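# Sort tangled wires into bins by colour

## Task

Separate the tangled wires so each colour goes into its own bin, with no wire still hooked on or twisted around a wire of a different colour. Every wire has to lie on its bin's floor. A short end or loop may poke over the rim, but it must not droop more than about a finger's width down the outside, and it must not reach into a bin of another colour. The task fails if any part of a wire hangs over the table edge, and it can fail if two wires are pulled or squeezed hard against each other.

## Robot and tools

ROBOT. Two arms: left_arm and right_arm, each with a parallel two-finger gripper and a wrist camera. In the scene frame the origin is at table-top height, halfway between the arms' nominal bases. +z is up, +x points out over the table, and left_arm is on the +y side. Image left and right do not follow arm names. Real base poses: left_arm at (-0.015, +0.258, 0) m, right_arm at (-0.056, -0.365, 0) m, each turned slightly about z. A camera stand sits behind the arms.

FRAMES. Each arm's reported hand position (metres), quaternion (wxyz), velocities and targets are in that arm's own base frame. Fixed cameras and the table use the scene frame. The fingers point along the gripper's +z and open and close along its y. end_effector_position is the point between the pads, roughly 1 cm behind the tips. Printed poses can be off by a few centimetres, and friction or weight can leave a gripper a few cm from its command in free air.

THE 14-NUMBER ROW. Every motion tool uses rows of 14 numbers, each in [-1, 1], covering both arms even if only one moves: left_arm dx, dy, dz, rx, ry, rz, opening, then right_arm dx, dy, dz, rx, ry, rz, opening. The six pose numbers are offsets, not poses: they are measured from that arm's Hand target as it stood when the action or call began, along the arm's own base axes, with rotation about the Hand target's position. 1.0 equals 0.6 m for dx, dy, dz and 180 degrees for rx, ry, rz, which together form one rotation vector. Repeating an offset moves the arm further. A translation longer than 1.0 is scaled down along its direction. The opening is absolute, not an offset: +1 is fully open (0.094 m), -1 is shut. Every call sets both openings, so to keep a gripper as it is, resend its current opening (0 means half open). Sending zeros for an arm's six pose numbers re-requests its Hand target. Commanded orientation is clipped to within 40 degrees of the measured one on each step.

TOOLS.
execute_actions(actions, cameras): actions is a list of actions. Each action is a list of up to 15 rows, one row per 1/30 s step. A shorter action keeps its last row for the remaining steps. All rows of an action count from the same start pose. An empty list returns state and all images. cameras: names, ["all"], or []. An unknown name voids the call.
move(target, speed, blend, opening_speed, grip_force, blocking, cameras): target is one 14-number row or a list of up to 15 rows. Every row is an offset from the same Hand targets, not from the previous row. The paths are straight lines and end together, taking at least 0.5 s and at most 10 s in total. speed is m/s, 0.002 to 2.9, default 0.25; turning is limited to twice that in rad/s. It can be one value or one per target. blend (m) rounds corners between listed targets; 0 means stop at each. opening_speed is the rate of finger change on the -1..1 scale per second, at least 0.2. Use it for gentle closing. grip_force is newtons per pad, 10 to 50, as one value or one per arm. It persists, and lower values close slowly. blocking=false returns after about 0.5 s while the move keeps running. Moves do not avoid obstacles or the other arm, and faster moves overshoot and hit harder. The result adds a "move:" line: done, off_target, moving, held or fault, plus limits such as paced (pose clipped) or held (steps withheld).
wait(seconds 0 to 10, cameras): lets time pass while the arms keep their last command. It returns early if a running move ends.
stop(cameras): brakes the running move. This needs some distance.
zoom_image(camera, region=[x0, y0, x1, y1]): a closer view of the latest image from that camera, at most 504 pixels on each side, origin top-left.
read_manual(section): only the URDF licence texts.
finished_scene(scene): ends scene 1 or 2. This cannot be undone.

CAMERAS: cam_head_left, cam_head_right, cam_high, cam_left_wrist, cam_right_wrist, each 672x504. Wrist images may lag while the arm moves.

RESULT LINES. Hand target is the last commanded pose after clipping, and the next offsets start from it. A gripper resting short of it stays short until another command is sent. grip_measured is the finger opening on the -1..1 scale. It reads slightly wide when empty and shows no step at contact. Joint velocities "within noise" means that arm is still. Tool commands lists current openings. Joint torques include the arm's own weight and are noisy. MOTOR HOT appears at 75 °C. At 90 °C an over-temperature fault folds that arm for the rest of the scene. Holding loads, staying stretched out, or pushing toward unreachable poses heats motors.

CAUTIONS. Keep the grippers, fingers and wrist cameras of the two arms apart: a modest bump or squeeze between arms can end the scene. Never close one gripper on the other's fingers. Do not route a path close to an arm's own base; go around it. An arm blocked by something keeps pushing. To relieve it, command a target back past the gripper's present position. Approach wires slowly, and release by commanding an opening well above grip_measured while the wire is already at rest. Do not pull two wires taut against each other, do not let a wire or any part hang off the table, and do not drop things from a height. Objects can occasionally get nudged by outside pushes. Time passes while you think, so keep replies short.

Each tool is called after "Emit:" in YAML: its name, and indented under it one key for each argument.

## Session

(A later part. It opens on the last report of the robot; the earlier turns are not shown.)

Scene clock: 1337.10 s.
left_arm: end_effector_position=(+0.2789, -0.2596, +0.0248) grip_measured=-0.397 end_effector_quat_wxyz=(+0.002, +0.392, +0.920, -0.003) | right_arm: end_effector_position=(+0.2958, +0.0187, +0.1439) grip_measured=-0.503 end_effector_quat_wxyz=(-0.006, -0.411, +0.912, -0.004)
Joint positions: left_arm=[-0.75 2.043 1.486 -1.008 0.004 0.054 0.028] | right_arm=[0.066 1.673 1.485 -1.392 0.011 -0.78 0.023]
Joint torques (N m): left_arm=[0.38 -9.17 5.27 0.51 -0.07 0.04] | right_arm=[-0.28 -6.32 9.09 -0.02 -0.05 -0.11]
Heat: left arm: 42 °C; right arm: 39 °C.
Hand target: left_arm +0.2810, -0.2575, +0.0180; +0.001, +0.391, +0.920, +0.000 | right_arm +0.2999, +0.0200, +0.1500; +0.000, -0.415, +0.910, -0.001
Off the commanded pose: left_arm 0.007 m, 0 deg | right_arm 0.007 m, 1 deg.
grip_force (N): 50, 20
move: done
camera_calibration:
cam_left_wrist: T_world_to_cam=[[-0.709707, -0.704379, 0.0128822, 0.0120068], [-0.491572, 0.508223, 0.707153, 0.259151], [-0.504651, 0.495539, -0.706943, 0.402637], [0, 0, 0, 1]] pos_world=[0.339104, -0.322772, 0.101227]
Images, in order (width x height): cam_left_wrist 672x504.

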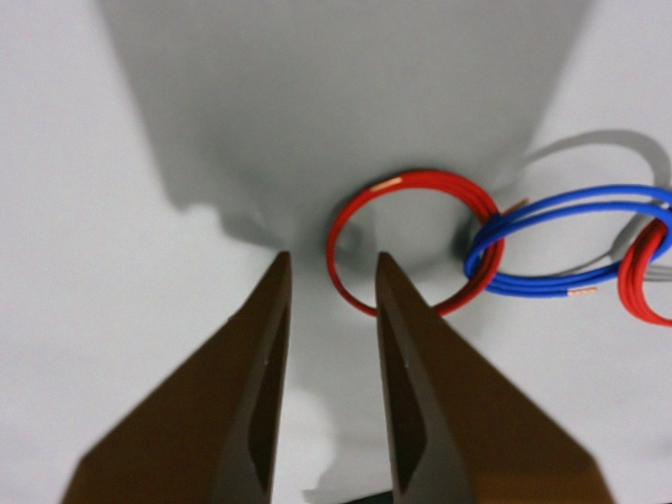

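Emit:
move:
  target: [0, 0, -0.0133, 0, 0, 0, -0.4, 0, 0, 0, 0, 0, 0, -0.5]
  speed: 0.04
  cameras: ["cam_left_wrist"]

Emit:
zoom_image:
  camera: "cam_left_wrist"
  region: [250, 170, 430, 320]

Scene clock: 1345.27 s.
left_arm: end_effector_position=(+0.2799, -0.2606, +0.0207) grip_measured=-0.397 end_effector_quat_wxyz=(+0.007, +0.392, +0.920, -0.005) | right_arm: end_effector_position=(+0.2958, +0.0187, +0.1439) grip_measured=-0.503 end_effector_quat_wxyz=(-0.006, -0.411, +0.912, -0.004)
Joint positions: left_arm=[-0.75 2.043 1.469 -0.98 0.004 0.054 0.028] | right_arm=[0.066 1.673 1.485 -1.392 0.011 -0.78 0.023]
Joint torques (N m): left_arm=[0.39 -8.42 5.22 0.51 -0.06 0.05] | right_arm=[-0.21 -6.19 8.87 -0.01 -0.06 -0.11]
Heat: left arm: 42 °C; right arm: 39 °C.
Hand target: left_arm +0.2811, -0.2576, +0.0101; +0.001, +0.391, +0.920, +0.000 | right_arm +0.2999, +0.0200, +0.1500; +0.000, -0.415, +0.910, -0.001
Off the commanded pose: left_arm 0.011 m, 1 deg | right_arm 0.007 m, 1 deg.
grip_force (N): 50, 20
move: off_target (left_arm)
camera_calibration:
cam_left_wrist: T_world_to_cam=[[-0.709805, -0.704288, 0.0124398, 0.0121561], [-0.497266, 0.513513, 0.699308, 0.266194], [-0.498902, 0.490186, -0.714713, 0.397912], [0, 0, 0, 1]] pos_world=[0.339517, -0.323184, 0.0980898]
Images, in order (width x height): cam_left_wrist 672x504.

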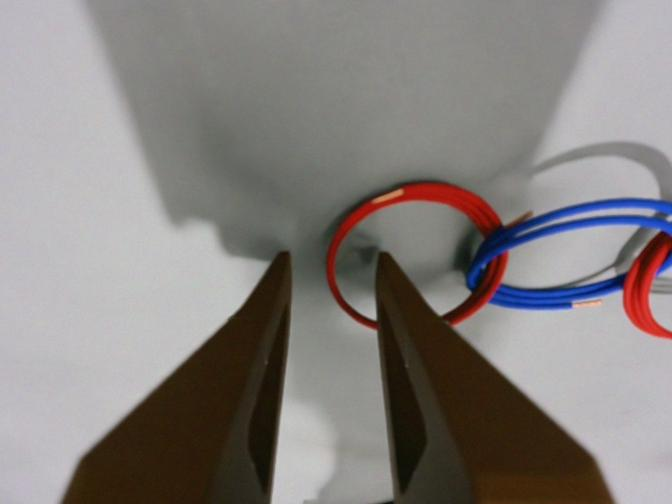

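Scaled by 2.800 from the camera's 672x504 image, which has a finer 960x720 frame.

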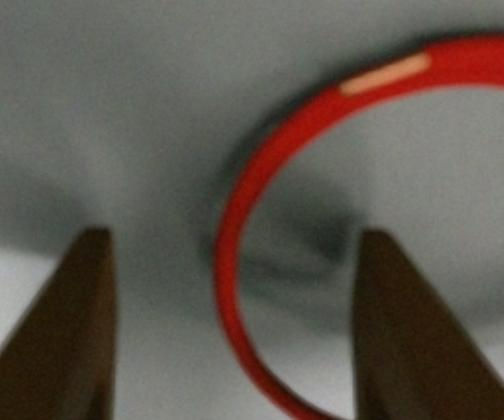

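Emit:
move:
  target: [0.0, 0.002, -0.0117, 0, 0, 0, -0.4, 0, 0, 0, 0, 0, 0, -0.5]
  speed: 0.04
  cameras: ["cam_left_wrist"]

Emit:
zoom_image:
  camera: "cam_left_wrist"
  region: [250, 170, 430, 320]

Scene clock: 1352.60 s.
left_arm: end_effector_position=(+0.2790, -0.2597, +0.0170) grip_measured=-0.397 end_effector_quat_wxyz=(+0.007, +0.392, +0.920, -0.005) | right_arm: end_effector_position=(+0.2958, +0.0187, +0.1439) grip_measured=-0.503 end_effector_quat_wxyz=(-0.006, -0.411, +0.912, -0.004)
Joint positions: left_arm=[-0.75 2.043 1.453 -0.964 0.004 0.056 0.028] | right_arm=[0.066 1.673 1.485 -1.392 0.011 -0.78 0.023]
Joint torques (N m): left_arm=[0.58 -7.92 4.81 0.64 -0.07 0.04] | right_arm=[-0.17 -6.22 9.01 -0.04 -0.06 -0.12]
Heat: left arm: 42 °C; right arm: 39 °C.
Hand target: left_arm +0.2810, -0.2563, +0.0030; +0.001, +0.391, +0.920, +0.000 | right_arm +0.2999, +0.0200, +0.1500; +0.000, -0.415, +0.910, -0.001
Off the commanded pose: left_arm 0.014 m, 1 deg | right_arm 0.007 m, 1 deg.
grip_force (N): 50, 20
move: off_target (left_arm)
camera_calibration:
cam_left_wrist: T_world_to_cam=[[-0.710826, -0.703258, 0.0124586, 0.0126654], [-0.496516, 0.514248, 0.6993, 0.267805], [-0.498195, 0.490895, -0.71472, 0.394313], [0, 0, 0, 1]] pos_world=[0.338417, -0.322377, 0.0943898]
Images, in order (width x height): cam_left_wrist 672x504.

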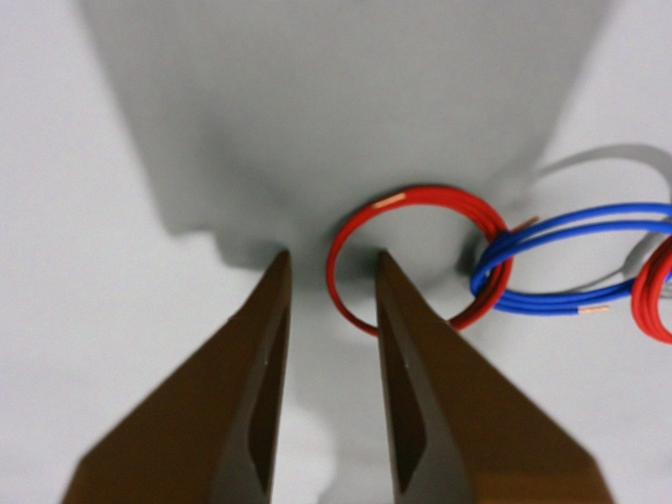

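Scaled by 2.800 from the camera's 672x504 image, which has a finer 960x720 frame.

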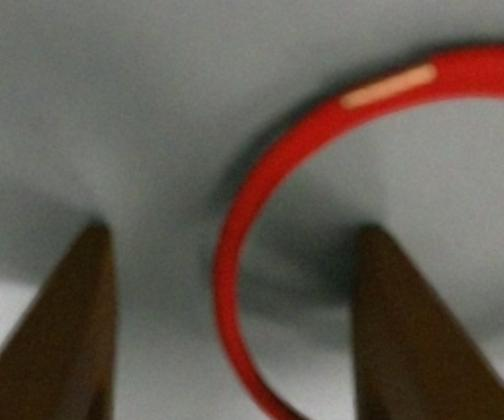

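Emit:
move:
  target:
    - [0,0,0.008,0,0,0,-1, 0,0,0,0,0,0,-0.5]
  speed: 0.05
  grip_force: [14, 20]
  cameras: ["cam_left_wrist", "cam_high", "cam_head_left"]

Scene clock: 1429.07 s.
left_arm: end_effector_position=(+0.2803, -0.2587, +0.0170) grip_measured=-0.926 end_effector_quat_wxyz=(+0.008, +0.391, +0.920, -0.004) | right_arm: end_effector_position=(+0.2958, +0.0187, +0.1439) grip_measured=-0.503 end_effector_quat_wxyz=(-0.006, -0.411, +0.912, -0.004)
Joint positions: left_arm=[-0.747 2.043 1.453 -0.963 0.002 0.057 0.003] | right_arm=[0.066 1.673 1.485 -1.392 0.011 -0.78 0.023]
Joint torques (N m): left_arm=[0.27 -8.38 5.7 0.44 -0.05 0.04] | right_arm=[-0.27 -6.19 9.01 -0.02 -0.04 -0.09]
Heat: left arm: 41 °C; right arm: 39 °C.
Hand target: left_arm +0.2809, -0.2565, +0.0078; +0.001, +0.391, +0.920, +0.000 | right_arm +0.2999, +0.0200, +0.1500; +0.000, -0.415, +0.910, -0.001
Off the commanded pose: left_arm 0.010 m, 1 deg | right_arm 0.007 m, 1 deg.
grip_force (N): 14, 20
move: done
camera_calibration:
cam_left_wrist: T_world_to_cam=[[-0.709236, -0.704894, 0.0104536, 0.0134812], [-0.499245, 0.512679, 0.698508, 0.268325], [-0.497734, 0.490188, -0.715525, 0.394184], [0, 0, 0, 1]] pos_world=[0.33972, -0.321286, 0.0944805]
Images, in order (width x height): cam_head_left 672x504, cam_high 672x504, cam_left_wrist 672x504.

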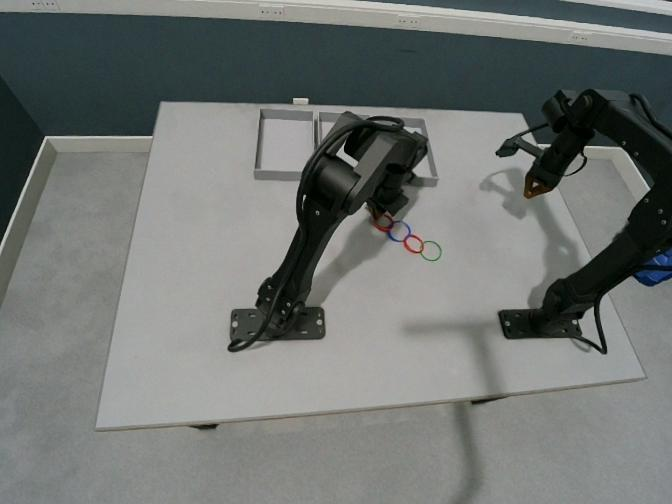

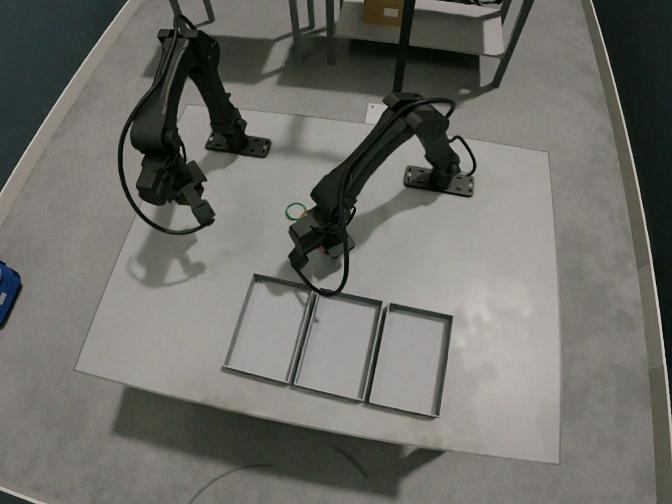

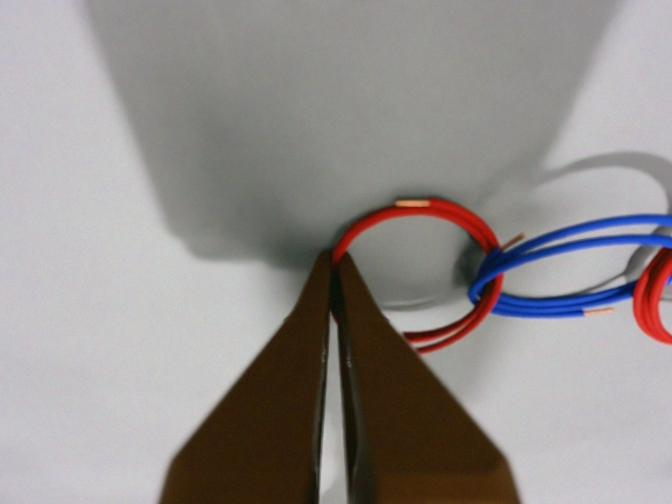

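Emit:
zoom_image:
  camera: "cam_left_wrist"
  region: [300, 170, 672, 400]

Scaled by 1.355 from the camera's 672x504 image, which has a finer 960x720 frame.

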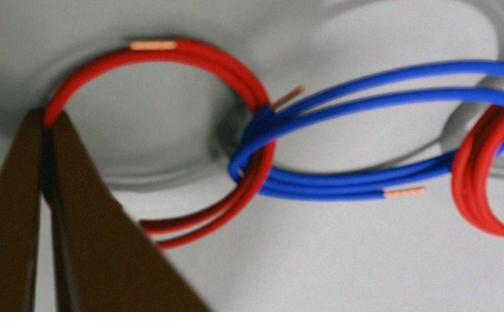

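Emit:
move:
  target:
    - [0,0,0.09,0,0,0,-1, 0,0,0,0,0,0,-0.5]
  speed: 0.06
  cameras: ["cam_left_wrist", "cam_right_wrist"]

Emit:
zoom_image:
  camera: "cam_left_wrist"
  region: [280, 150, 652, 420]

Scene clock: 1444.80 s.
left_arm: end_effector_position=(+0.2731, -0.2520, +0.0435) grip_measured=-0.928 end_effector_quat_wxyz=(-0.025, +0.391, +0.920, +0.008) | right_arm: end_effector_position=(+0.2958, +0.0187, +0.1439) grip_measured=-0.503 end_effector_quat_wxyz=(-0.006, -0.411, +0.912, -0.004)
Joint positions: left_arm=[-0.747 2.043 1.562 -1.143 0.002 0.057 0.003] | right_arm=[0.066 1.673 1.485 -1.392 0.011 -0.78 0.023]
Joint torques (N m): left_arm=[0.27 -12.9 8.08 0.12 -0.05 0.04] | right_arm=[-0.2 -6.26 8.99 -0.04 -0.06 -0.11]
Heat: left arm: 41 °C; right arm: 39 °C.
Hand target: left_arm +0.2809, -0.2565, +0.0618; +0.001, +0.391, +0.920, +0.000 | right_arm +0.2999, +0.0200, +0.1500; +0.000, -0.415, +0.910, -0.001
Off the commanded pose: left_arm 0.020 m, 3 deg | right_arm 0.007 m, 1 deg.
grip_force (N): 14, 20
move: off_target (left_arm)
camera_calibration:
cam_left_wrist: T_world_to_cam=[[-0.708662, -0.705422, 0.0133462, 0.0123466], [-0.461558, 0.477819, 0.747431, 0.221543], [-0.533631, 0.523516, -0.664205, 0.422272], [0, 0, 0, 1]] pos_world=[0.336342, -0.318214, 0.114722]
cam_right_wrist: T_world_to_cam=[[0.761952, -0.646731, 0.0341733, -0.221153], [-0.466571, -0.51157, 0.721532, 0.0522967], [-0.449155, -0.565717, -0.691537, 0.360215], [0, 0, 0, 1]] pos_world=[0.354701, 0.0875063, 0.218926]
Images, in order (width x height): cam_left_wrist 672x504, cam_right_wrist 672x504.

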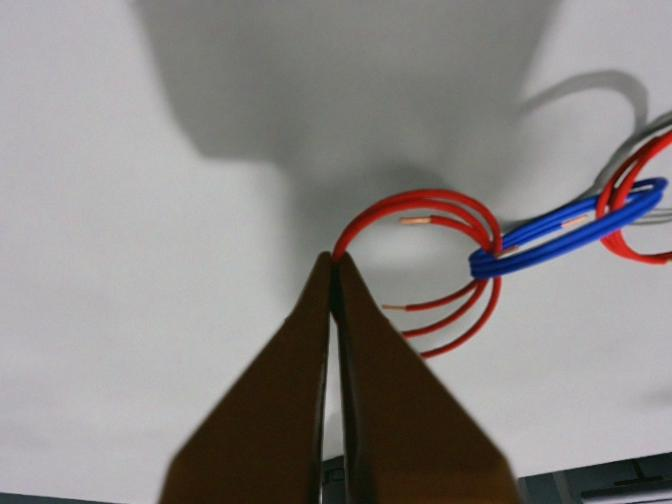

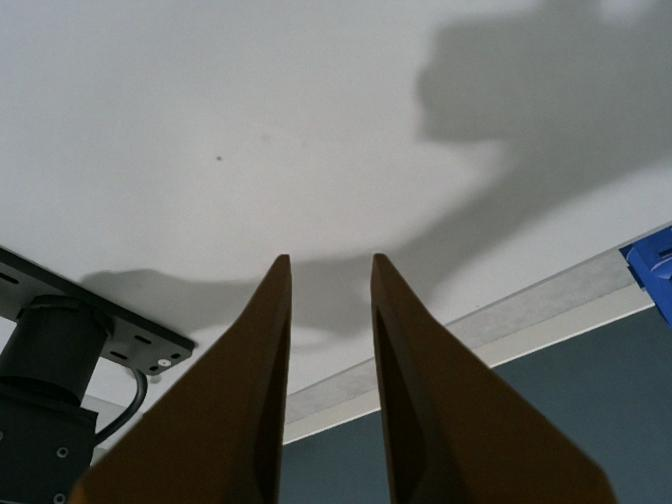

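Scaled by 1.355 from the camera's 672x504 image, which has a finer 960x720 frame.

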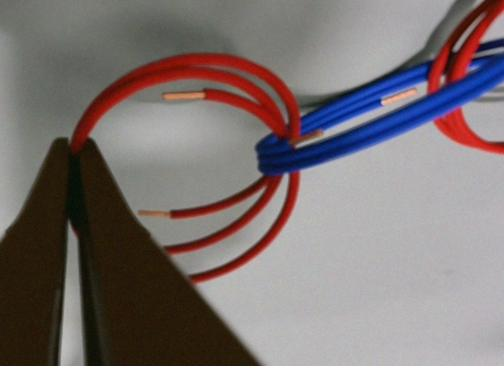

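Emit:
move:
  target:
    - [0,0,-0.088,0,0,0,-1, 0,0,0,0,0,0,-0.5]
    - [-0.01423,0.00978,-0.088,0,0,0.1278,-1, 0,0,0,0,0,0,-0.5]
    - [-0.03117,0.01323,-0.088,0,0,0.2556,-1, 0,0,0,0,0,0,-0.5]
    - [-0.0481,0.00978,-0.088,0,0,0.3833,-1, 0,0,0,0,0,0,-0.5]
    - [-0.06233,0,-0.088,0,0,0.5111,-1, 0,0,0,0,0,0,-0.5]
    - [-0.07075,-0.01248,-0.088,0,0,0.6222,-1, 0,0,0,0,0,0,-0.5]
  speed: [0.06,0.2,0.2,0.2,0.2,0.2]
  blend: [0,0.004,0.004,0.004,0.004,0]
  cameras: ["cam_left_wrist"]

Emit:
zoom_image:
  camera: "cam_left_wrist"
  region: [250, 120, 672, 440]

Scene clock: 1726.23 s.
left_arm: end_effector_position=(+0.2571, -0.2656, +0.0161) grip_measured=-0.928 end_effector_quat_wxyz=(+0.018, -0.549, +0.835, -0.021) | right_arm: end_effector_position=(+0.2958, +0.0187, +0.1439) grip_measured=-0.503 end_effector_quat_wxyz=(-0.006, -0.411, +0.912, -0.004)
Joint positions: left_arm=[-0.818 1.976 1.35 -0.896 -0.029 -1.98 0.003] | right_arm=[0.066 1.673 1.485 -1.392 0.011 -0.78 0.023]
Joint torques (N m): left_arm=[-1.73 -9.16 4.18 0.14 0.22 -0.1] | right_arm=[-0.34 -6.3 8.96 0.02 -0.07 -0.12]
Motor temperatures (°C): left_arm=[30 51 36 32 28 28 29] | right_arm=[30 35 39 30 31 29 28]
Heat: left arm: 51 °C; right arm: 39 °C.
Hand target: left_arm +0.2385, -0.2640, +0.0091; +0.000, -0.544, +0.839, +0.000 | right_arm +0.2999, +0.0200, +0.1500; +0.000, -0.415, +0.910, -0.001
Off the commanded pose: left_arm 0.020 m, 3 deg | right_arm 0.007 m, 1 deg.
grip_force (N): 14, 20
move: off_target (left_arm)
camera_calibration:
cam_left_wrist: T_world_to_cam=[[0.922008, -0.381688, 0.0649307, -0.342214], [-0.312826, -0.635596, 0.705803, -0.0920675], [-0.228127, -0.671068, -0.705426, 0.00747683], [0, 0, 0, 1]] pos_world=[0.288429, -0.184119, 0.0924761]
Images, in order (width x height): cam_left_wrist 672x504.

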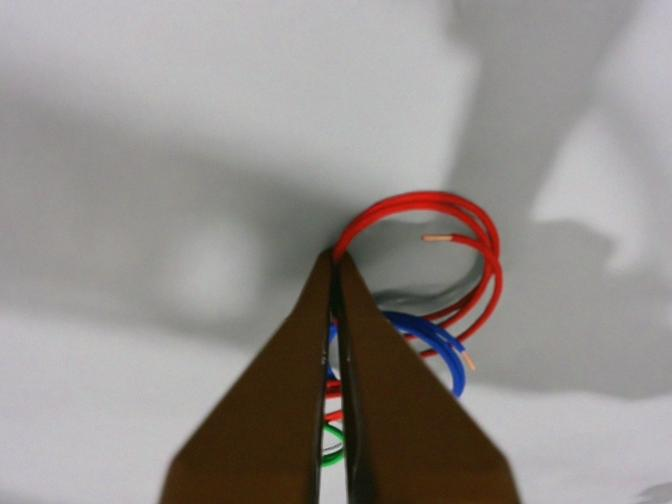

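Scaled by 1.194 from the camera's 672x504 image, which has a finer 960x720 frame.

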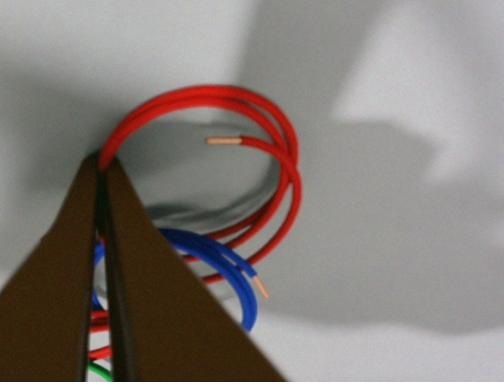

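Emit:
move:
  target:
    - [0.02,0,0.002,0,0,0,-0.35, 0,0,0,0,0,0,-0.5]
    - [0.02,0,0.11,0,0,0,-0.35, 0,0,0,0,0,0,-0.5]
  speed: [0.05,0.15]
  cameras: ["cam_left_wrist"]

Emit:
zoom_image:
  camera: "cam_left_wrist"
  region: [230, 180, 602, 450]

Scene clock: 1748.03 s.
left_arm: end_effector_position=(+0.2483, -0.2645, +0.0574) grip_measured=-0.353 end_effector_quat_wxyz=(-0.004, -0.543, +0.840, +0.014) | right_arm: end_effector_position=(+0.2958, +0.0187, +0.1439) grip_measured=-0.503 end_effector_quat_wxyz=(-0.006, -0.411, +0.912, -0.004)
Joint positions: left_arm=[-0.819 1.975 1.521 -1.146 0.002 -1.966 0.03] | right_arm=[0.066 1.673 1.485 -1.392 0.011 -0.78 0.023]
Joint torques (N m): left_arm=[0.28 -12.48 7.82 -0.06 -0.05 -0.01] | right_arm=[-0.18 -6.3 8.91 0 -0.04 -0.11]
Heat: left arm: 48 °C; right arm: 39 °C.
Hand target: left_arm +0.2506, -0.2639, +0.0750; +0.000, -0.544, +0.839, +0.000 | right_arm +0.2999, +0.0200, +0.1500; +0.000, -0.415, +0.910, -0.001
Off the commanded pose: left_arm 0.018 m, 2 deg | right_arm 0.007 m, 1 deg.
grip_force (N): 14, 20
move: off_target (left_arm)
camera_calibration:
cam_left_wrist: T_world_to_cam=[[0.917849, -0.396516, -0.0181164, -0.33458], [-0.269551, -0.656157, 0.704841, -0.13943], [-0.291368, -0.642054, -0.709134, 0.0588256], [0, 0, 0, 1]] pos_world=[0.28665, -0.186385, 0.13393]
Images, in order (width x height): cam_left_wrist 672x504.

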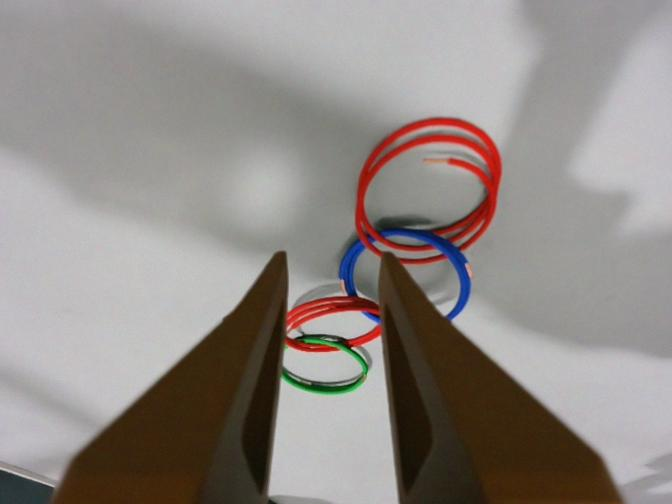

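Scaled by 1.355 from the camera's 672x504 image, which has a finer 960x720 frame.

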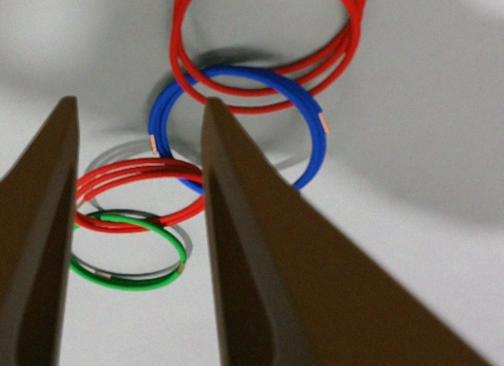

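Emit:
move:
  target: [-0.011,-0.007,0.015,0.0508,-0.2881,-0.5854,-0.35, 0,0,0,0,0,0,-0.5]
  speed: 0.4
  cameras: ["cam_left_wrist"]

Emit:
zoom_image:
  camera: "cam_left_wrist"
  region: [230, 20, 602, 290]

Scene clock: 1771.40 s.
left_arm: end_effector_position=(+0.2429, -0.2679, +0.0758) grip_measured=-0.353 end_effector_quat_wxyz=(+0.339, +0.363, +0.856, -0.141) | right_arm: end_effector_position=(+0.2958, +0.0187, +0.1439) grip_measured=-0.503 end_effector_quat_wxyz=(-0.006, -0.411, +0.912, -0.004)
Joint positions: left_arm=[-0.859 1.372 0.643 -0.09 -0.044 -0.041 0.03] | right_arm=[0.066 1.673 1.485 -1.392 0.011 -0.78 0.023]
Joint torques (N m): left_arm=[0.38 -6.8 5.82 2.03 0.03 0.01] | right_arm=[-0.27 -6.34 8.87 -0.02 -0.08 -0.11]
Heat: left arm: 49 °C; right arm: 39 °C.
Hand target: left_arm +0.2439, -0.2682, +0.0840; +0.353, +0.361, +0.850, -0.150 | right_arm +0.2999, +0.0200, +0.1500; +0.000, -0.415, +0.910, -0.001
Off the commanded pose: left_arm 0.008 m, 2 deg | right_arm 0.007 m, 1 deg.
grip_force (N): 14, 20
move: done
camera_calibration:
cam_left_wrist: T_world_to_cam=[[-0.713375, -0.700657, 0.0132658, -0.01834], [-0.69981, 0.713254, 0.0391626, 0.365763], [-0.0369014, 0.0186541, -0.999145, 0.205399], [0, 0, 0, 1]] pos_world=[0.250461, -0.277564, 0.191143]
Images, in order (width x height): cam_left_wrist 672x504.

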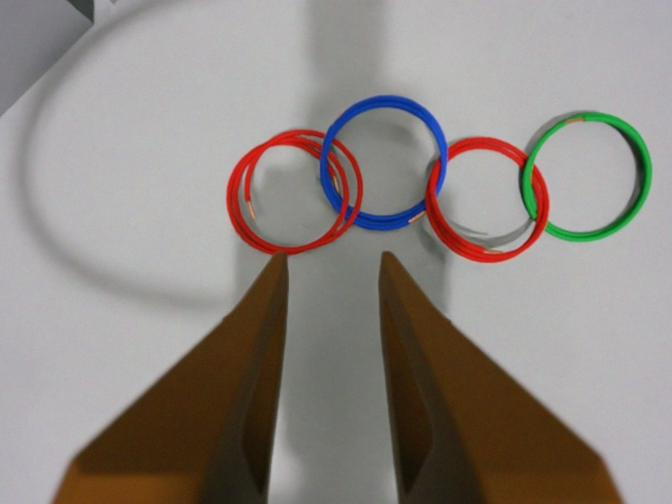

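Scaled by 1.355 from the camera's 672x504 image, which has a finer 960x720 frame.

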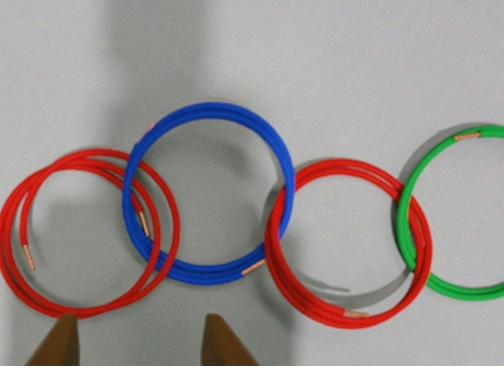

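Emit:
zoom_image:
  camera: "cam_left_wrist"
  region: [220, 85, 400, 265]

Scaled by 2.800 from the camera's 672x504 image, which has a finer 960x720 frame.

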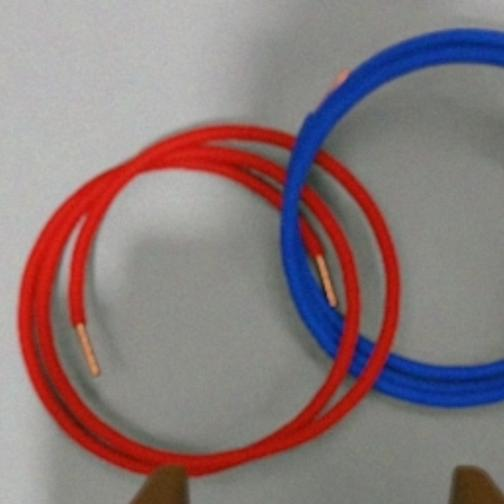

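Emit:
move:
  target: [0.0865,-0.047,-0.02,0.2770,-0.0050,-0.4715,-0.35, 0,0,0,0,0,0,-0.5]
  speed: 0.3
  cameras: ["cam_left_wrist"]

Scene clock: 1837.30 s.
left_arm: end_effector_position=(+0.2997, -0.2969, +0.0781) grip_measured=-0.353 end_effector_quat_wxyz=(+0.019, +0.922, +0.387, +0.010) | right_arm: end_effector_position=(+0.2958, +0.0187, +0.1439) grip_measured=-0.503 end_effector_quat_wxyz=(-0.006, -0.411, +0.912, -0.004)
Joint positions: left_arm=[-0.785 2.128 1.832 -1.233 -0.004 1.562 0.03] | right_arm=[0.066 1.673 1.485 -1.392 0.011 -0.78 0.023]
Joint torques (N m): left_arm=[-0.42 -8.92 8.49 0.01 0 0.2] | right_arm=[-0.18 -6.32 8.92 -0.02 -0.05 -0.1]
Motor temperatures (°C): left_arm=[30 42 36 37 28 28 29] | right_arm=[30 34 39 30 31 29 28]
Heat: left arm: 42 °C; right arm: 39 °C.
Hand target: left_arm +0.2958, -0.2964, +0.0721; +0.000, +0.927, +0.374, +0.001 | right_arm +0.2999, +0.0200, +0.1500; +0.000, -0.415, +0.910, -0.001
Off the commanded pose: left_arm 0.007 m, 3 deg | right_arm 0.007 m, 1 deg.
grip_force (N): 14, 20
move: off_target (left_arm)
camera_calibration:
cam_left_wrist: T_world_to_cam=[[-0.72408, 0.688935, -0.0328086, 0.4213], [0.465923, 0.523657, 0.713231, -0.032278], [0.50855, 0.50115, -0.700161, 0.166798], [0, 0, 0, 1]] pos_world=[0.235269, -0.356937, 0.15363]
Images, in order (width x height): cam_left_wrist 672x504.

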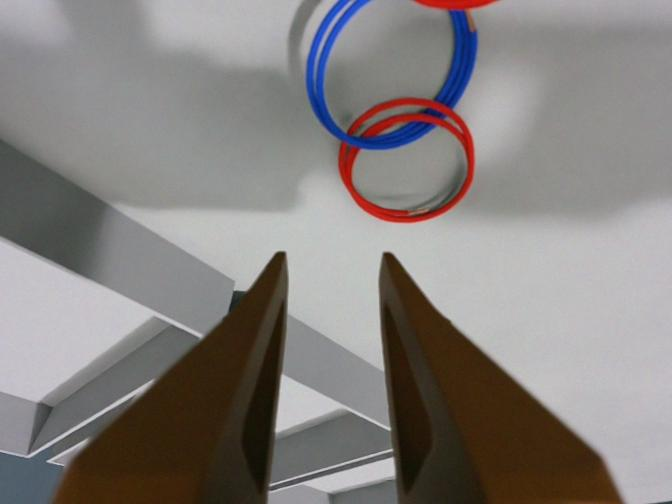

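Emit:
move:
  target:
    - [0.005,0.009,-0.06,0,0,0,-0.35, 0,0,0,0,0,0,-0.5]
    - [0.005,0.009,-0.1,0,0,0,-0.35, 0,0,0,0,0,0,-0.5]
  speed: [0.15,0.06]
  cameras: ["cam_left_wrist"]

Scene clock: 1852.50 s.
left_arm: end_effector_position=(+0.3007, -0.2951, +0.0245) grip_measured=-0.353 end_effector_quat_wxyz=(+0.014, +0.925, +0.379, +0.008) | right_arm: end_effector_position=(+0.2958, +0.0187, +0.1439) grip_measured=-0.503 end_effector_quat_wxyz=(-0.006, -0.411, +0.912, -0.004)
Joint positions: left_arm=[-0.78 2.17 1.682 -1.051 -0.004 1.583 0.03] | right_arm=[0.066 1.673 1.485 -1.392 0.011 -0.78 0.023]
Joint torques (N m): left_arm=[0.39 -9.39 5.5 0.4 0.01 0.14] | right_arm=[-0.17 -6.32 9.03 0 -0.05 -0.11]
Heat: left arm: 42 °C; right arm: 39 °C.
Hand target: left_arm +0.2988, -0.2908, +0.0120; +0.000, +0.927, +0.374, +0.000 | right_arm +0.2999, +0.0200, +0.1500; +0.000, -0.415, +0.910, -0.001
Off the commanded pose: left_arm 0.013 m, 2 deg | right_arm 0.007 m, 1 deg.
grip_force (N): 14, 20
move: off_target (left_arm)
camera_calibration:
cam_left_wrist: T_world_to_cam=[[-0.712878, 0.700905, -0.0231809, 0.418924], [0.478706, 0.510508, 0.714298, -0.00320516], [0.512489, 0.498111, -0.699457, 0.125754], [0, 0, 0, 1]] pos_world=[0.235729, -0.354629, 0.0999601]
Images, in order (width x height): cam_left_wrist 672x504.

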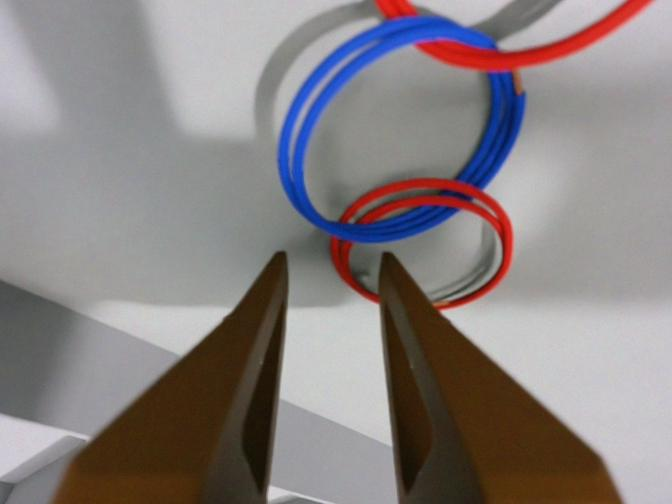

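Emit:
move:
  target:
    - [0.0145,0.0207,0.03,0,0,0.1444,-0.35, 0,0,0,0,0,0,-0.5]
    - [0.0145,0.0207,-0.0133,0,0,0.1444,-0.35, 0,0,0,0,0,0,-0.5]
  speed: [0.1,0.05]
  cameras: ["cam_left_wrist"]

Scene clock: 1872.57 s.
left_arm: end_effector_position=(+0.3081, -0.2814, +0.0181) grip_measured=-0.353 end_effector_quat_wxyz=(+0.011, +0.822, +0.570, +0.005) | right_arm: end_effector_position=(+0.2958, +0.0187, +0.1439) grip_measured=-0.503 end_effector_quat_wxyz=(-0.006, -0.411, +0.912, -0.004)
Joint positions: left_arm=[-0.744 2.17 1.656 -1.035 -0.004 1.185 0.03] | right_arm=[0.066 1.673 1.485 -1.392 0.011 -0.78 0.023]
Joint torques (N m): left_arm=[0.38 -9.24 5.01 0.55 0.01 -0.04] | right_arm=[-0.24 -6.35 8.9 0 -0.05 -0.11]
Heat: left arm: 43 °C; right arm: 39 °C.
Hand target: left_arm +0.3075, -0.2785, +0.0040; +0.000, +0.819, +0.573, +0.000 | right_arm +0.2999, +0.0200, +0.1500; +0.000, -0.415, +0.910, -0.001
Off the commanded pose: left_arm 0.014 m, 1 deg | right_arm 0.007 m, 1 deg.
grip_force (N): 14, 20
move: off_target (left_arm)
camera_calibration:
cam_left_wrist: T_world_to_cam=[[-0.941741, 0.33607, -0.0134762, 0.382178], [0.228365, 0.668316, 0.707957, 0.112485], [0.24693, 0.663634, -0.706127, 0.239109], [0, 0, 0, 1]] pos_world=[0.275182, -0.362296, 0.0943569]
Images, in order (width x height): cam_left_wrist 672x504.

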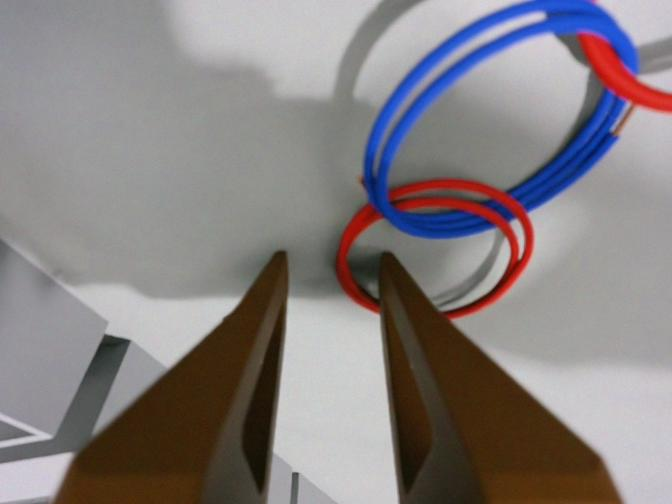

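Emit:
move:
  target: [0,0,-0.0085,0,0,0,-0.35, 0,0,0,0,0,0,-0.5]
  speed: 0.05
  cameras: []

Scene clock: 1878.37 s.
left_arm: end_effector_position=(+0.3080, -0.2813, +0.0176) grip_measured=-0.353 end_effector_quat_wxyz=(+0.011, +0.822, +0.570, +0.005) | right_arm: end_effector_position=(+0.2958, +0.0187, +0.1439) grip_measured=-0.503 end_effector_quat_wxyz=(-0.006, -0.411, +0.912, -0.004)
Joint positions: left_arm=[-0.744 2.17 1.654 -1.032 -0.004 1.185 0.03] | right_arm=[0.066 1.673 1.485 -1.392 0.011 -0.78 0.023]
Joint torques (N m): left_arm=[0.36 -8.85 4.25 0.71 0 -0.04] | right_arm=[-0.13 -6.15 8.95 -0.02 -0.06 -0.11]
Heat: left arm: 43 °C; right arm: 39 °C.
Hand target: left_arm +0.3075, -0.2785, -0.0010; +0.000, +0.819, +0.573, +0.000 | right_arm +0.2999, +0.0200, +0.1500; +0.000, -0.415, +0.910, -0.001
Off the commanded pose: left_arm 0.019 m, 1 deg | right_arm 0.007 m, 1 deg.
grip_force (N): 14, 20
move: off_target (left_arm)
No camera images: "cameras" was empty.

Emit:
move:
  target: [0,0,-0.0085,0,0,0,-0.35, 0,0,0,0,0,0,-0.5]
  speed: 0.05
  cameras: ["cam_left_wrist"]

Emit:
zoom_image:
  camera: "cam_left_wrist"
  region: [250, 150, 550, 350]

Scene clock: 1882.73 s.
left_arm: end_effector_position=(+0.3079, -0.2812, +0.0170) grip_measured=-0.352 end_effector_quat_wxyz=(+0.011, +0.822, +0.570, +0.005) | right_arm: end_effector_position=(+0.2958, +0.0187, +0.1439) grip_measured=-0.503 end_effector_quat_wxyz=(-0.006, -0.411, +0.912, -0.004)
Joint positions: left_arm=[-0.744 2.17 1.652 -1.03 -0.004 1.185 0.03] | right_arm=[0.066 1.673 1.485 -1.392 0.011 -0.78 0.023]
Joint torques (N m): left_arm=[0.4 -8.46 3.56 0.9 0 -0.03] | right_arm=[-0.17 -6.32 8.91 -0.01 -0.06 -0.13]
Heat: left arm: 43 °C; right arm: 39 °C.
Hand target: left_arm +0.3075, -0.2785, -0.0062; +0.000, +0.819, +0.573, +0.000 | right_arm +0.2999, +0.0200, +0.1500; +0.000, -0.415, +0.910, -0.001
Off the commanded pose: left_arm 0.023 m, 1 deg | right_arm 0.007 m, 1 deg.
grip_force (N): 14, 20
move: off_target (left_arm)
camera_calibration:
cam_left_wrist: T_world_to_cam=[[-0.941741, 0.33607, -0.0134762, 0.381814], [0.228365, 0.668316, 0.707957, 0.113199], [0.24693, 0.663634, -0.706127, 0.238274], [0, 0, 0, 1]] pos_world=[0.274882, -0.362096, 0.0932569]
Images, in order (width x height): cam_left_wrist 672x504.

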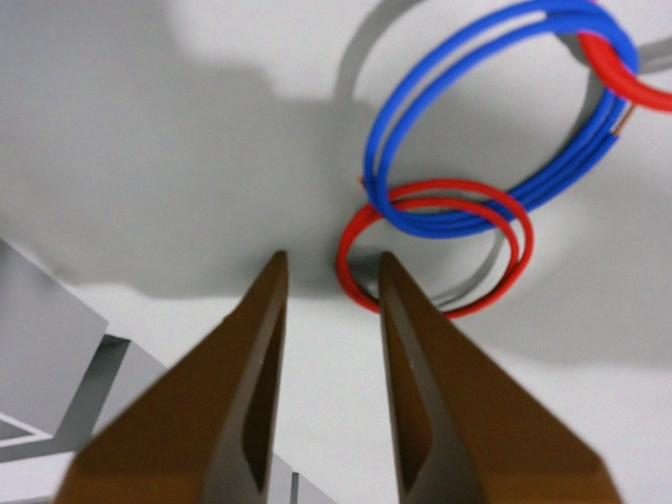

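Scaled by 1.680 from the camera's 672x504 image, which has a finer 960x720 frame.

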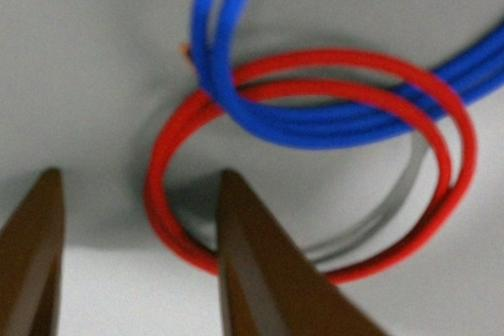

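Emit:
move:
  target: [0,0,0.013,0,0,0,-1, 0,0,0,0,0,0,-0.5]
  speed: 0.05
  cameras: ["cam_left_wrist"]

Emit:
zoom_image:
  camera: "cam_left_wrist"
  region: [250, 150, 622, 420]

Scene clock: 1929.97 s.
left_arm: end_effector_position=(+0.3074, -0.2807, +0.0170) grip_measured=-0.905 end_effector_quat_wxyz=(+0.009, +0.822, +0.570, +0.004) | right_arm: end_effector_position=(+0.2958, +0.0187, +0.1439) grip_measured=-0.503 end_effector_quat_wxyz=(-0.006, -0.411, +0.912, -0.004)
Joint positions: left_arm=[-0.744 2.17 1.652 -1.033 -0.004 1.185 0.004] | right_arm=[0.066 1.673 1.485 -1.392 0.011 -0.78 0.023]
Joint torques (N m): left_arm=[0.38 -9.02 4.97 0.62 -0.01 -0.03] | right_arm=[-0.21 -6.27 8.84 -0.03 -0.09 -0.11]
Heat: left arm: 43 °C; right arm: 39 °C.
Hand target: left_arm +0.3075, -0.2785, +0.0016; +0.000, +0.819, +0.573, +0.000 | right_arm +0.2999, +0.0200, +0.1500; +0.000, -0.415, +0.910, -0.001
Off the commanded pose: left_arm 0.016 m, 1 deg | right_arm 0.007 m, 1 deg.
grip_force (N): 14, 20
move: off_target (left_arm)
camera_calibration:
cam_left_wrist: T_world_to_cam=[[-0.941758, 0.336113, -0.0109934, 0.381214], [0.229789, 0.667028, 0.70871, 0.112202], [0.24554, 0.664907, -0.705414, 0.23886], [0, 0, 0, 1]] pos_world=[0.274579, -0.361793, 0.0931672]
Images, in order (width x height): cam_left_wrist 672x504.

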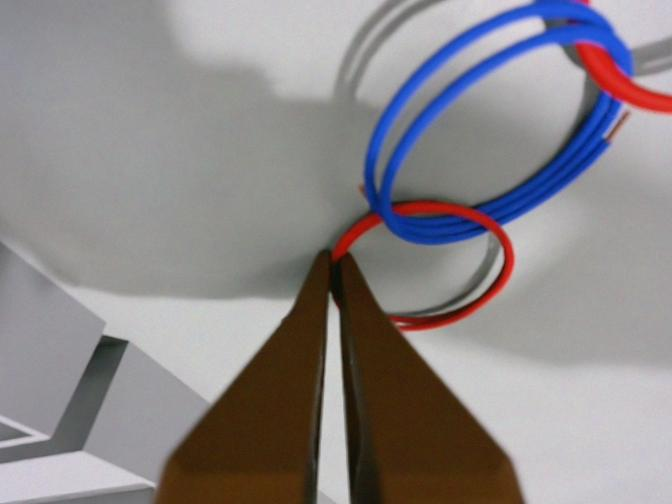

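Scaled by 1.355 from the camera's 672x504 image, which has a finer 960x720 frame.

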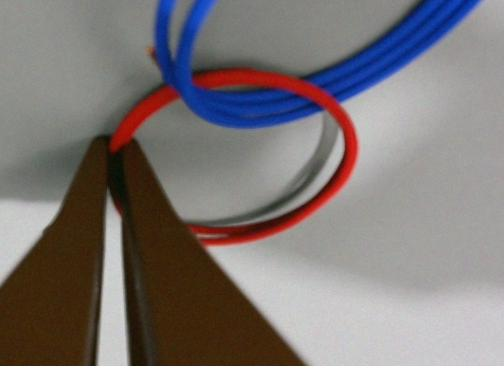

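Emit:
move:
  target:
    - [0,0,0.085,0,0,0,-1, 0,0,0,0,0,0,-0.5]
    - [0.0027,0.0153,0.085,0,0,0.1111,-1, 0,0,0,0,0,0,-0.5]
    - [0.0002,0.0333,0.085,0,0,0.2333,-1, 0,0,0,0,0,0,-0.5]
    - [-0.0092,0.0493,0.085,0,0,0.3611,-1, 0,0,0,0,0,0,-0.5]
    - [-0.0258,0.0605,0.085,0,0,0.4889,-1, 0,0,0,0,0,0,-0.5]
    - [-0.0455,0.0647,0.085,0,0,0.6167,-1, 0,0,0,0,0,0,-0.5]
    - [-0.065,0.0608,0.085,0,0,0.7444,-1, 0,0,0,0,0,0,-0.5]
  speed: [0.1,0.3,0.3,0.3,0.3,0.3,0.3]
  blend: [0.004,0.004,0.004,0.004,0.004,0.004,0]
  cameras: ["cam_left_wrist"]

Emit:
zoom_image:
  camera: "cam_left_wrist"
  region: [250, 150, 622, 420]

Scene clock: 1946.20 s.
left_arm: end_effector_position=(+0.2679, -0.2404, +0.0395) grip_measured=-0.914 end_effector_quat_wxyz=(-0.016, -0.206, +0.978, +0.015) | right_arm: end_effector_position=(+0.2958, +0.0187, +0.1439) grip_measured=-0.503 end_effector_quat_wxyz=(-0.006, -0.411, +0.912, -0.004)
Joint positions: left_arm=[-0.73 1.993 1.473 -1.093 0.008 -1.145 0.004] | right_arm=[0.066 1.673 1.485 -1.392 0.011 -0.78 0.023]
Joint torques (N m): left_arm=[-0.55 -13.3 5.09 0.26 -0.08 -0.06] | right_arm=[-0.31 -6.27 8.88 0 -0.07 -0.12]
Heat: left arm: 44 °C; right arm: 39 °C.
Hand target: left_arm +0.2686, -0.2420, +0.0527; +0.000, -0.208, +0.978, +0.000 | right_arm +0.2999, +0.0200, +0.1500; +0.000, -0.415, +0.910, -0.001
Off the commanded pose: left_arm 0.013 m, 2 deg | right_arm 0.007 m, 1 deg.
grip_force (N): 14, 20
move: off_target (left_arm)
camera_calibration:
cam_left_wrist: T_world_to_cam=[[0.416806, -0.908626, -0.0259102, -0.331863], [-0.614934, -0.302846, 0.728107, 0.0707625], [-0.669424, -0.287546, -0.684974, 0.252915], [0, 0, 0, 1]] pos_world=[0.351144, -0.207385, 0.113118]
Images, in order (width x height): cam_left_wrist 672x504.

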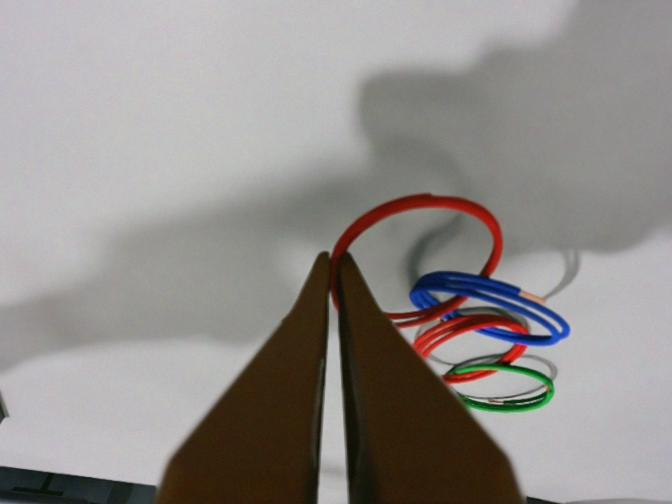

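Scaled by 1.355 from the camera's 672x504 image, which has a finer 960x720 frame.

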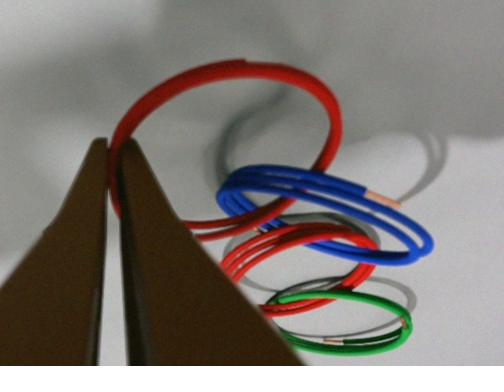

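Emit:
move:
  target:
    - [-0.0178,-0.0105,0,0,0,0.1278,-1, 0,0,0,0,0,0,-0.5]
    - [-0.027,-0.025,0,0,0,0.25,-1, 0,0,0,0,0,0,-0.5]
  speed: [0.3,0.3]
  blend: [0.004,0]
  cameras: ["cam_left_wrist", "cam_high", "cam_head_right"]

Emit:
zoom_image:
  camera: "cam_left_wrist"
  region: [250, 150, 622, 420]

Scene clock: 1963.47 s.
left_arm: end_effector_position=(+0.2525, -0.2567, +0.0399) grip_measured=-0.914 end_effector_quat_wxyz=(-0.008, -0.564, +0.825, +0.013) | right_arm: end_effector_position=(+0.2958, +0.0187, +0.1439) grip_measured=-0.503 end_effector_quat_wxyz=(-0.006, -0.411, +0.912, -0.004)
Joint positions: left_arm=[-0.791 1.981 1.458 -1.077 0.01 -1.99 0.004] | right_arm=[0.066 1.673 1.485 -1.392 0.011 -0.78 0.023]
Joint torques (N m): left_arm=[-0.51 -12.67 5.65 0.13 -0.1 -0.11] | right_arm=[-0.18 -6.26 8.95 0 -0.09 -0.15]
Heat: left arm: 45 °C; right arm: 39 °C.
Hand target: left_arm +0.2523, -0.2569, +0.0526; +0.000, -0.566, +0.824, +0.000 | right_arm +0.2999, +0.0200, +0.1500; +0.000, -0.415, +0.910, -0.001
Off the commanded pose: left_arm 0.013 m, 2 deg | right_arm 0.007 m, 1 deg.
grip_force (N): 14, 20
move: off_target (left_arm)
camera_calibration:
cam_left_wrist: T_world_to_cam=[[0.93716, -0.34825, -0.0212892, -0.328009], [-0.231257, -0.665697, 0.709484, -0.133165], [-0.26125, -0.659977, -0.7044, 0.0403858], [0, 0, 0, 1]] pos_world=[0.287152, -0.176223, 0.115943]
Images, in order (width x height): cam_head_right 672x504, cam_high 672x504, cam_left_wrist 672x504.

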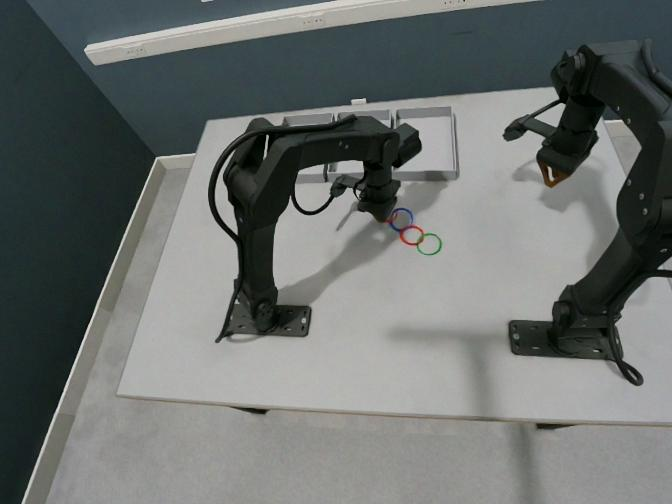

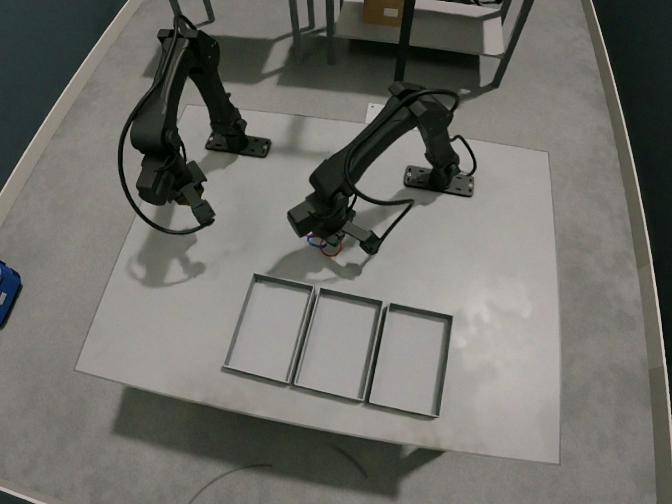

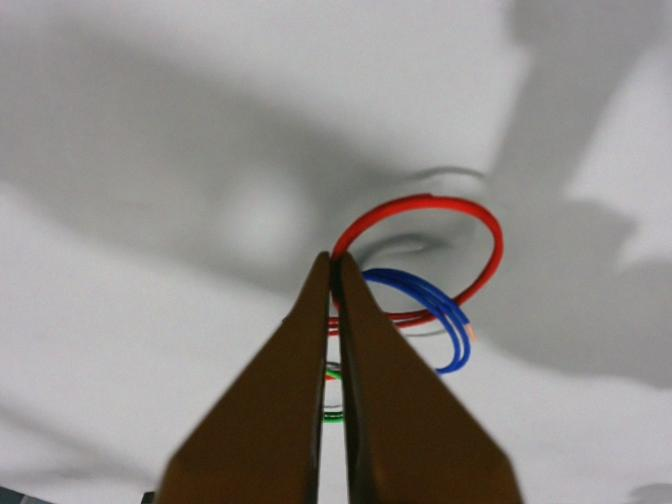

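Scaled by 1.355 from the camera's 672x504 image, which has a finer 960x720 frame.

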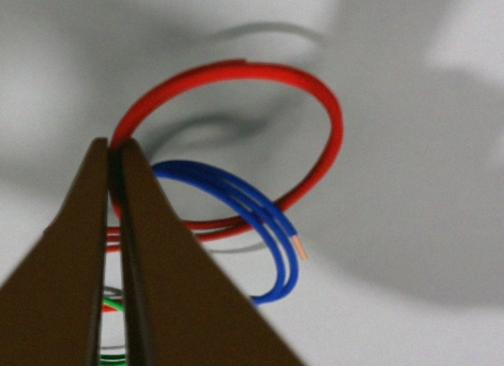

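Emit:
move:
  target:
    - [0,0,-0.081,0,0,0,-1, 0,0,0,0,0,0,-0.5]
    - [0,0,-0.08,0,0,0,-0.35, 0,0,0,0,0,0,-0.5]
    - [0,0,0.05,0,0,0,-0.35, 0,0,0,0,0,0,-0.5]
  speed: [0.08,0.05,0.12]
  cameras: ["cam_left_wrist"]

Scene clock: 1972.23 s.
left_arm: end_effector_position=(+0.2521, -0.2569, +0.0667) grip_measured=-0.353 end_effector_quat_wxyz=(-0.008, -0.565, +0.825, +0.011) | right_arm: end_effector_position=(+0.2958, +0.0187, +0.1439) grip_measured=-0.503 end_effector_quat_wxyz=(-0.006, -0.411, +0.912, -0.004)
Joint positions: left_arm=[-0.792 1.952 1.526 -1.169 0.011 -1.993 0.03] | right_arm=[0.066 1.673 1.485 -1.392 0.011 -0.78 0.023]
Joint torques (N m): left_arm=[-0.47 -12.04 7.72 -0.07 -0.11 -0.07] | right_arm=[-0.18 -6.28 8.94 0 -0.06 -0.13]
Heat: left arm: 46 °C; right arm: 39 °C.
Hand target: left_arm +0.2523, -0.2570, +0.0827; +0.000, -0.566, +0.824, +0.000 | right_arm +0.2999, +0.0200, +0.1500; +0.000, -0.415, +0.910, -0.001
Off the commanded pose: left_arm 0.016 m, 1 deg | right_arm 0.007 m, 1 deg.
grip_force (N): 14, 20
move: off_target (left_arm); target 2's new opening was sent with left_arm's hand 0.011 m and 1 deg from that target
camera_calibration:
cam_left_wrist: T_world_to_cam=[[0.93802, -0.346173, -0.0167942, -0.327161], [-0.23203, -0.663247, 0.711524, -0.15167], [-0.257449, -0.663527, -0.702461, 0.0570024], [0, 0, 0, 1]] pos_world=[0.286367, -0.176026, 0.142464]
Images, in order (width x height): cam_left_wrist 672x504.

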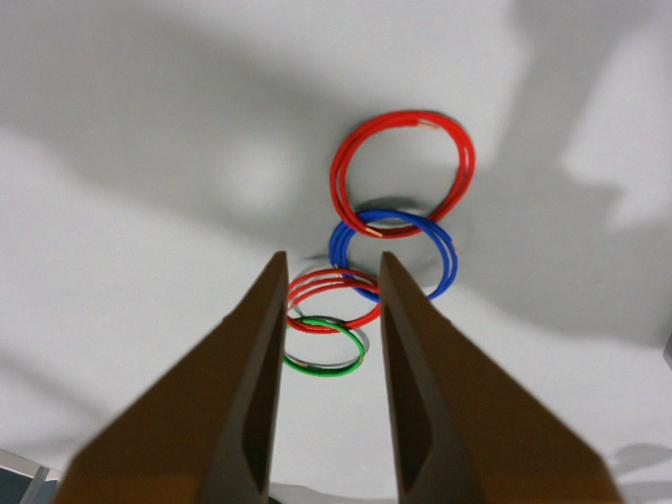

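Emit:
zoom_image:
  camera: "cam_left_wrist"
  region: [290, 90, 510, 320]

Scaled by 2.191 from the camera's 672x504 image, which has a finer 960x720 frame.

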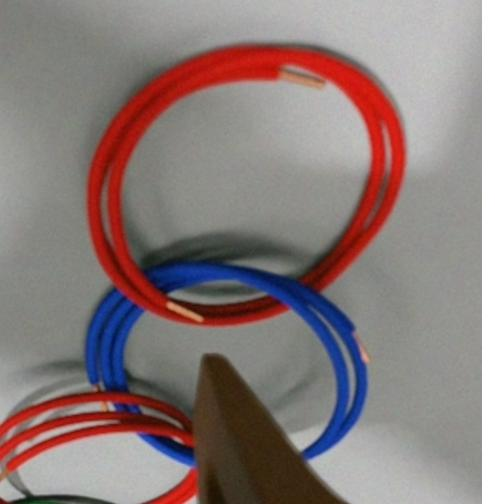

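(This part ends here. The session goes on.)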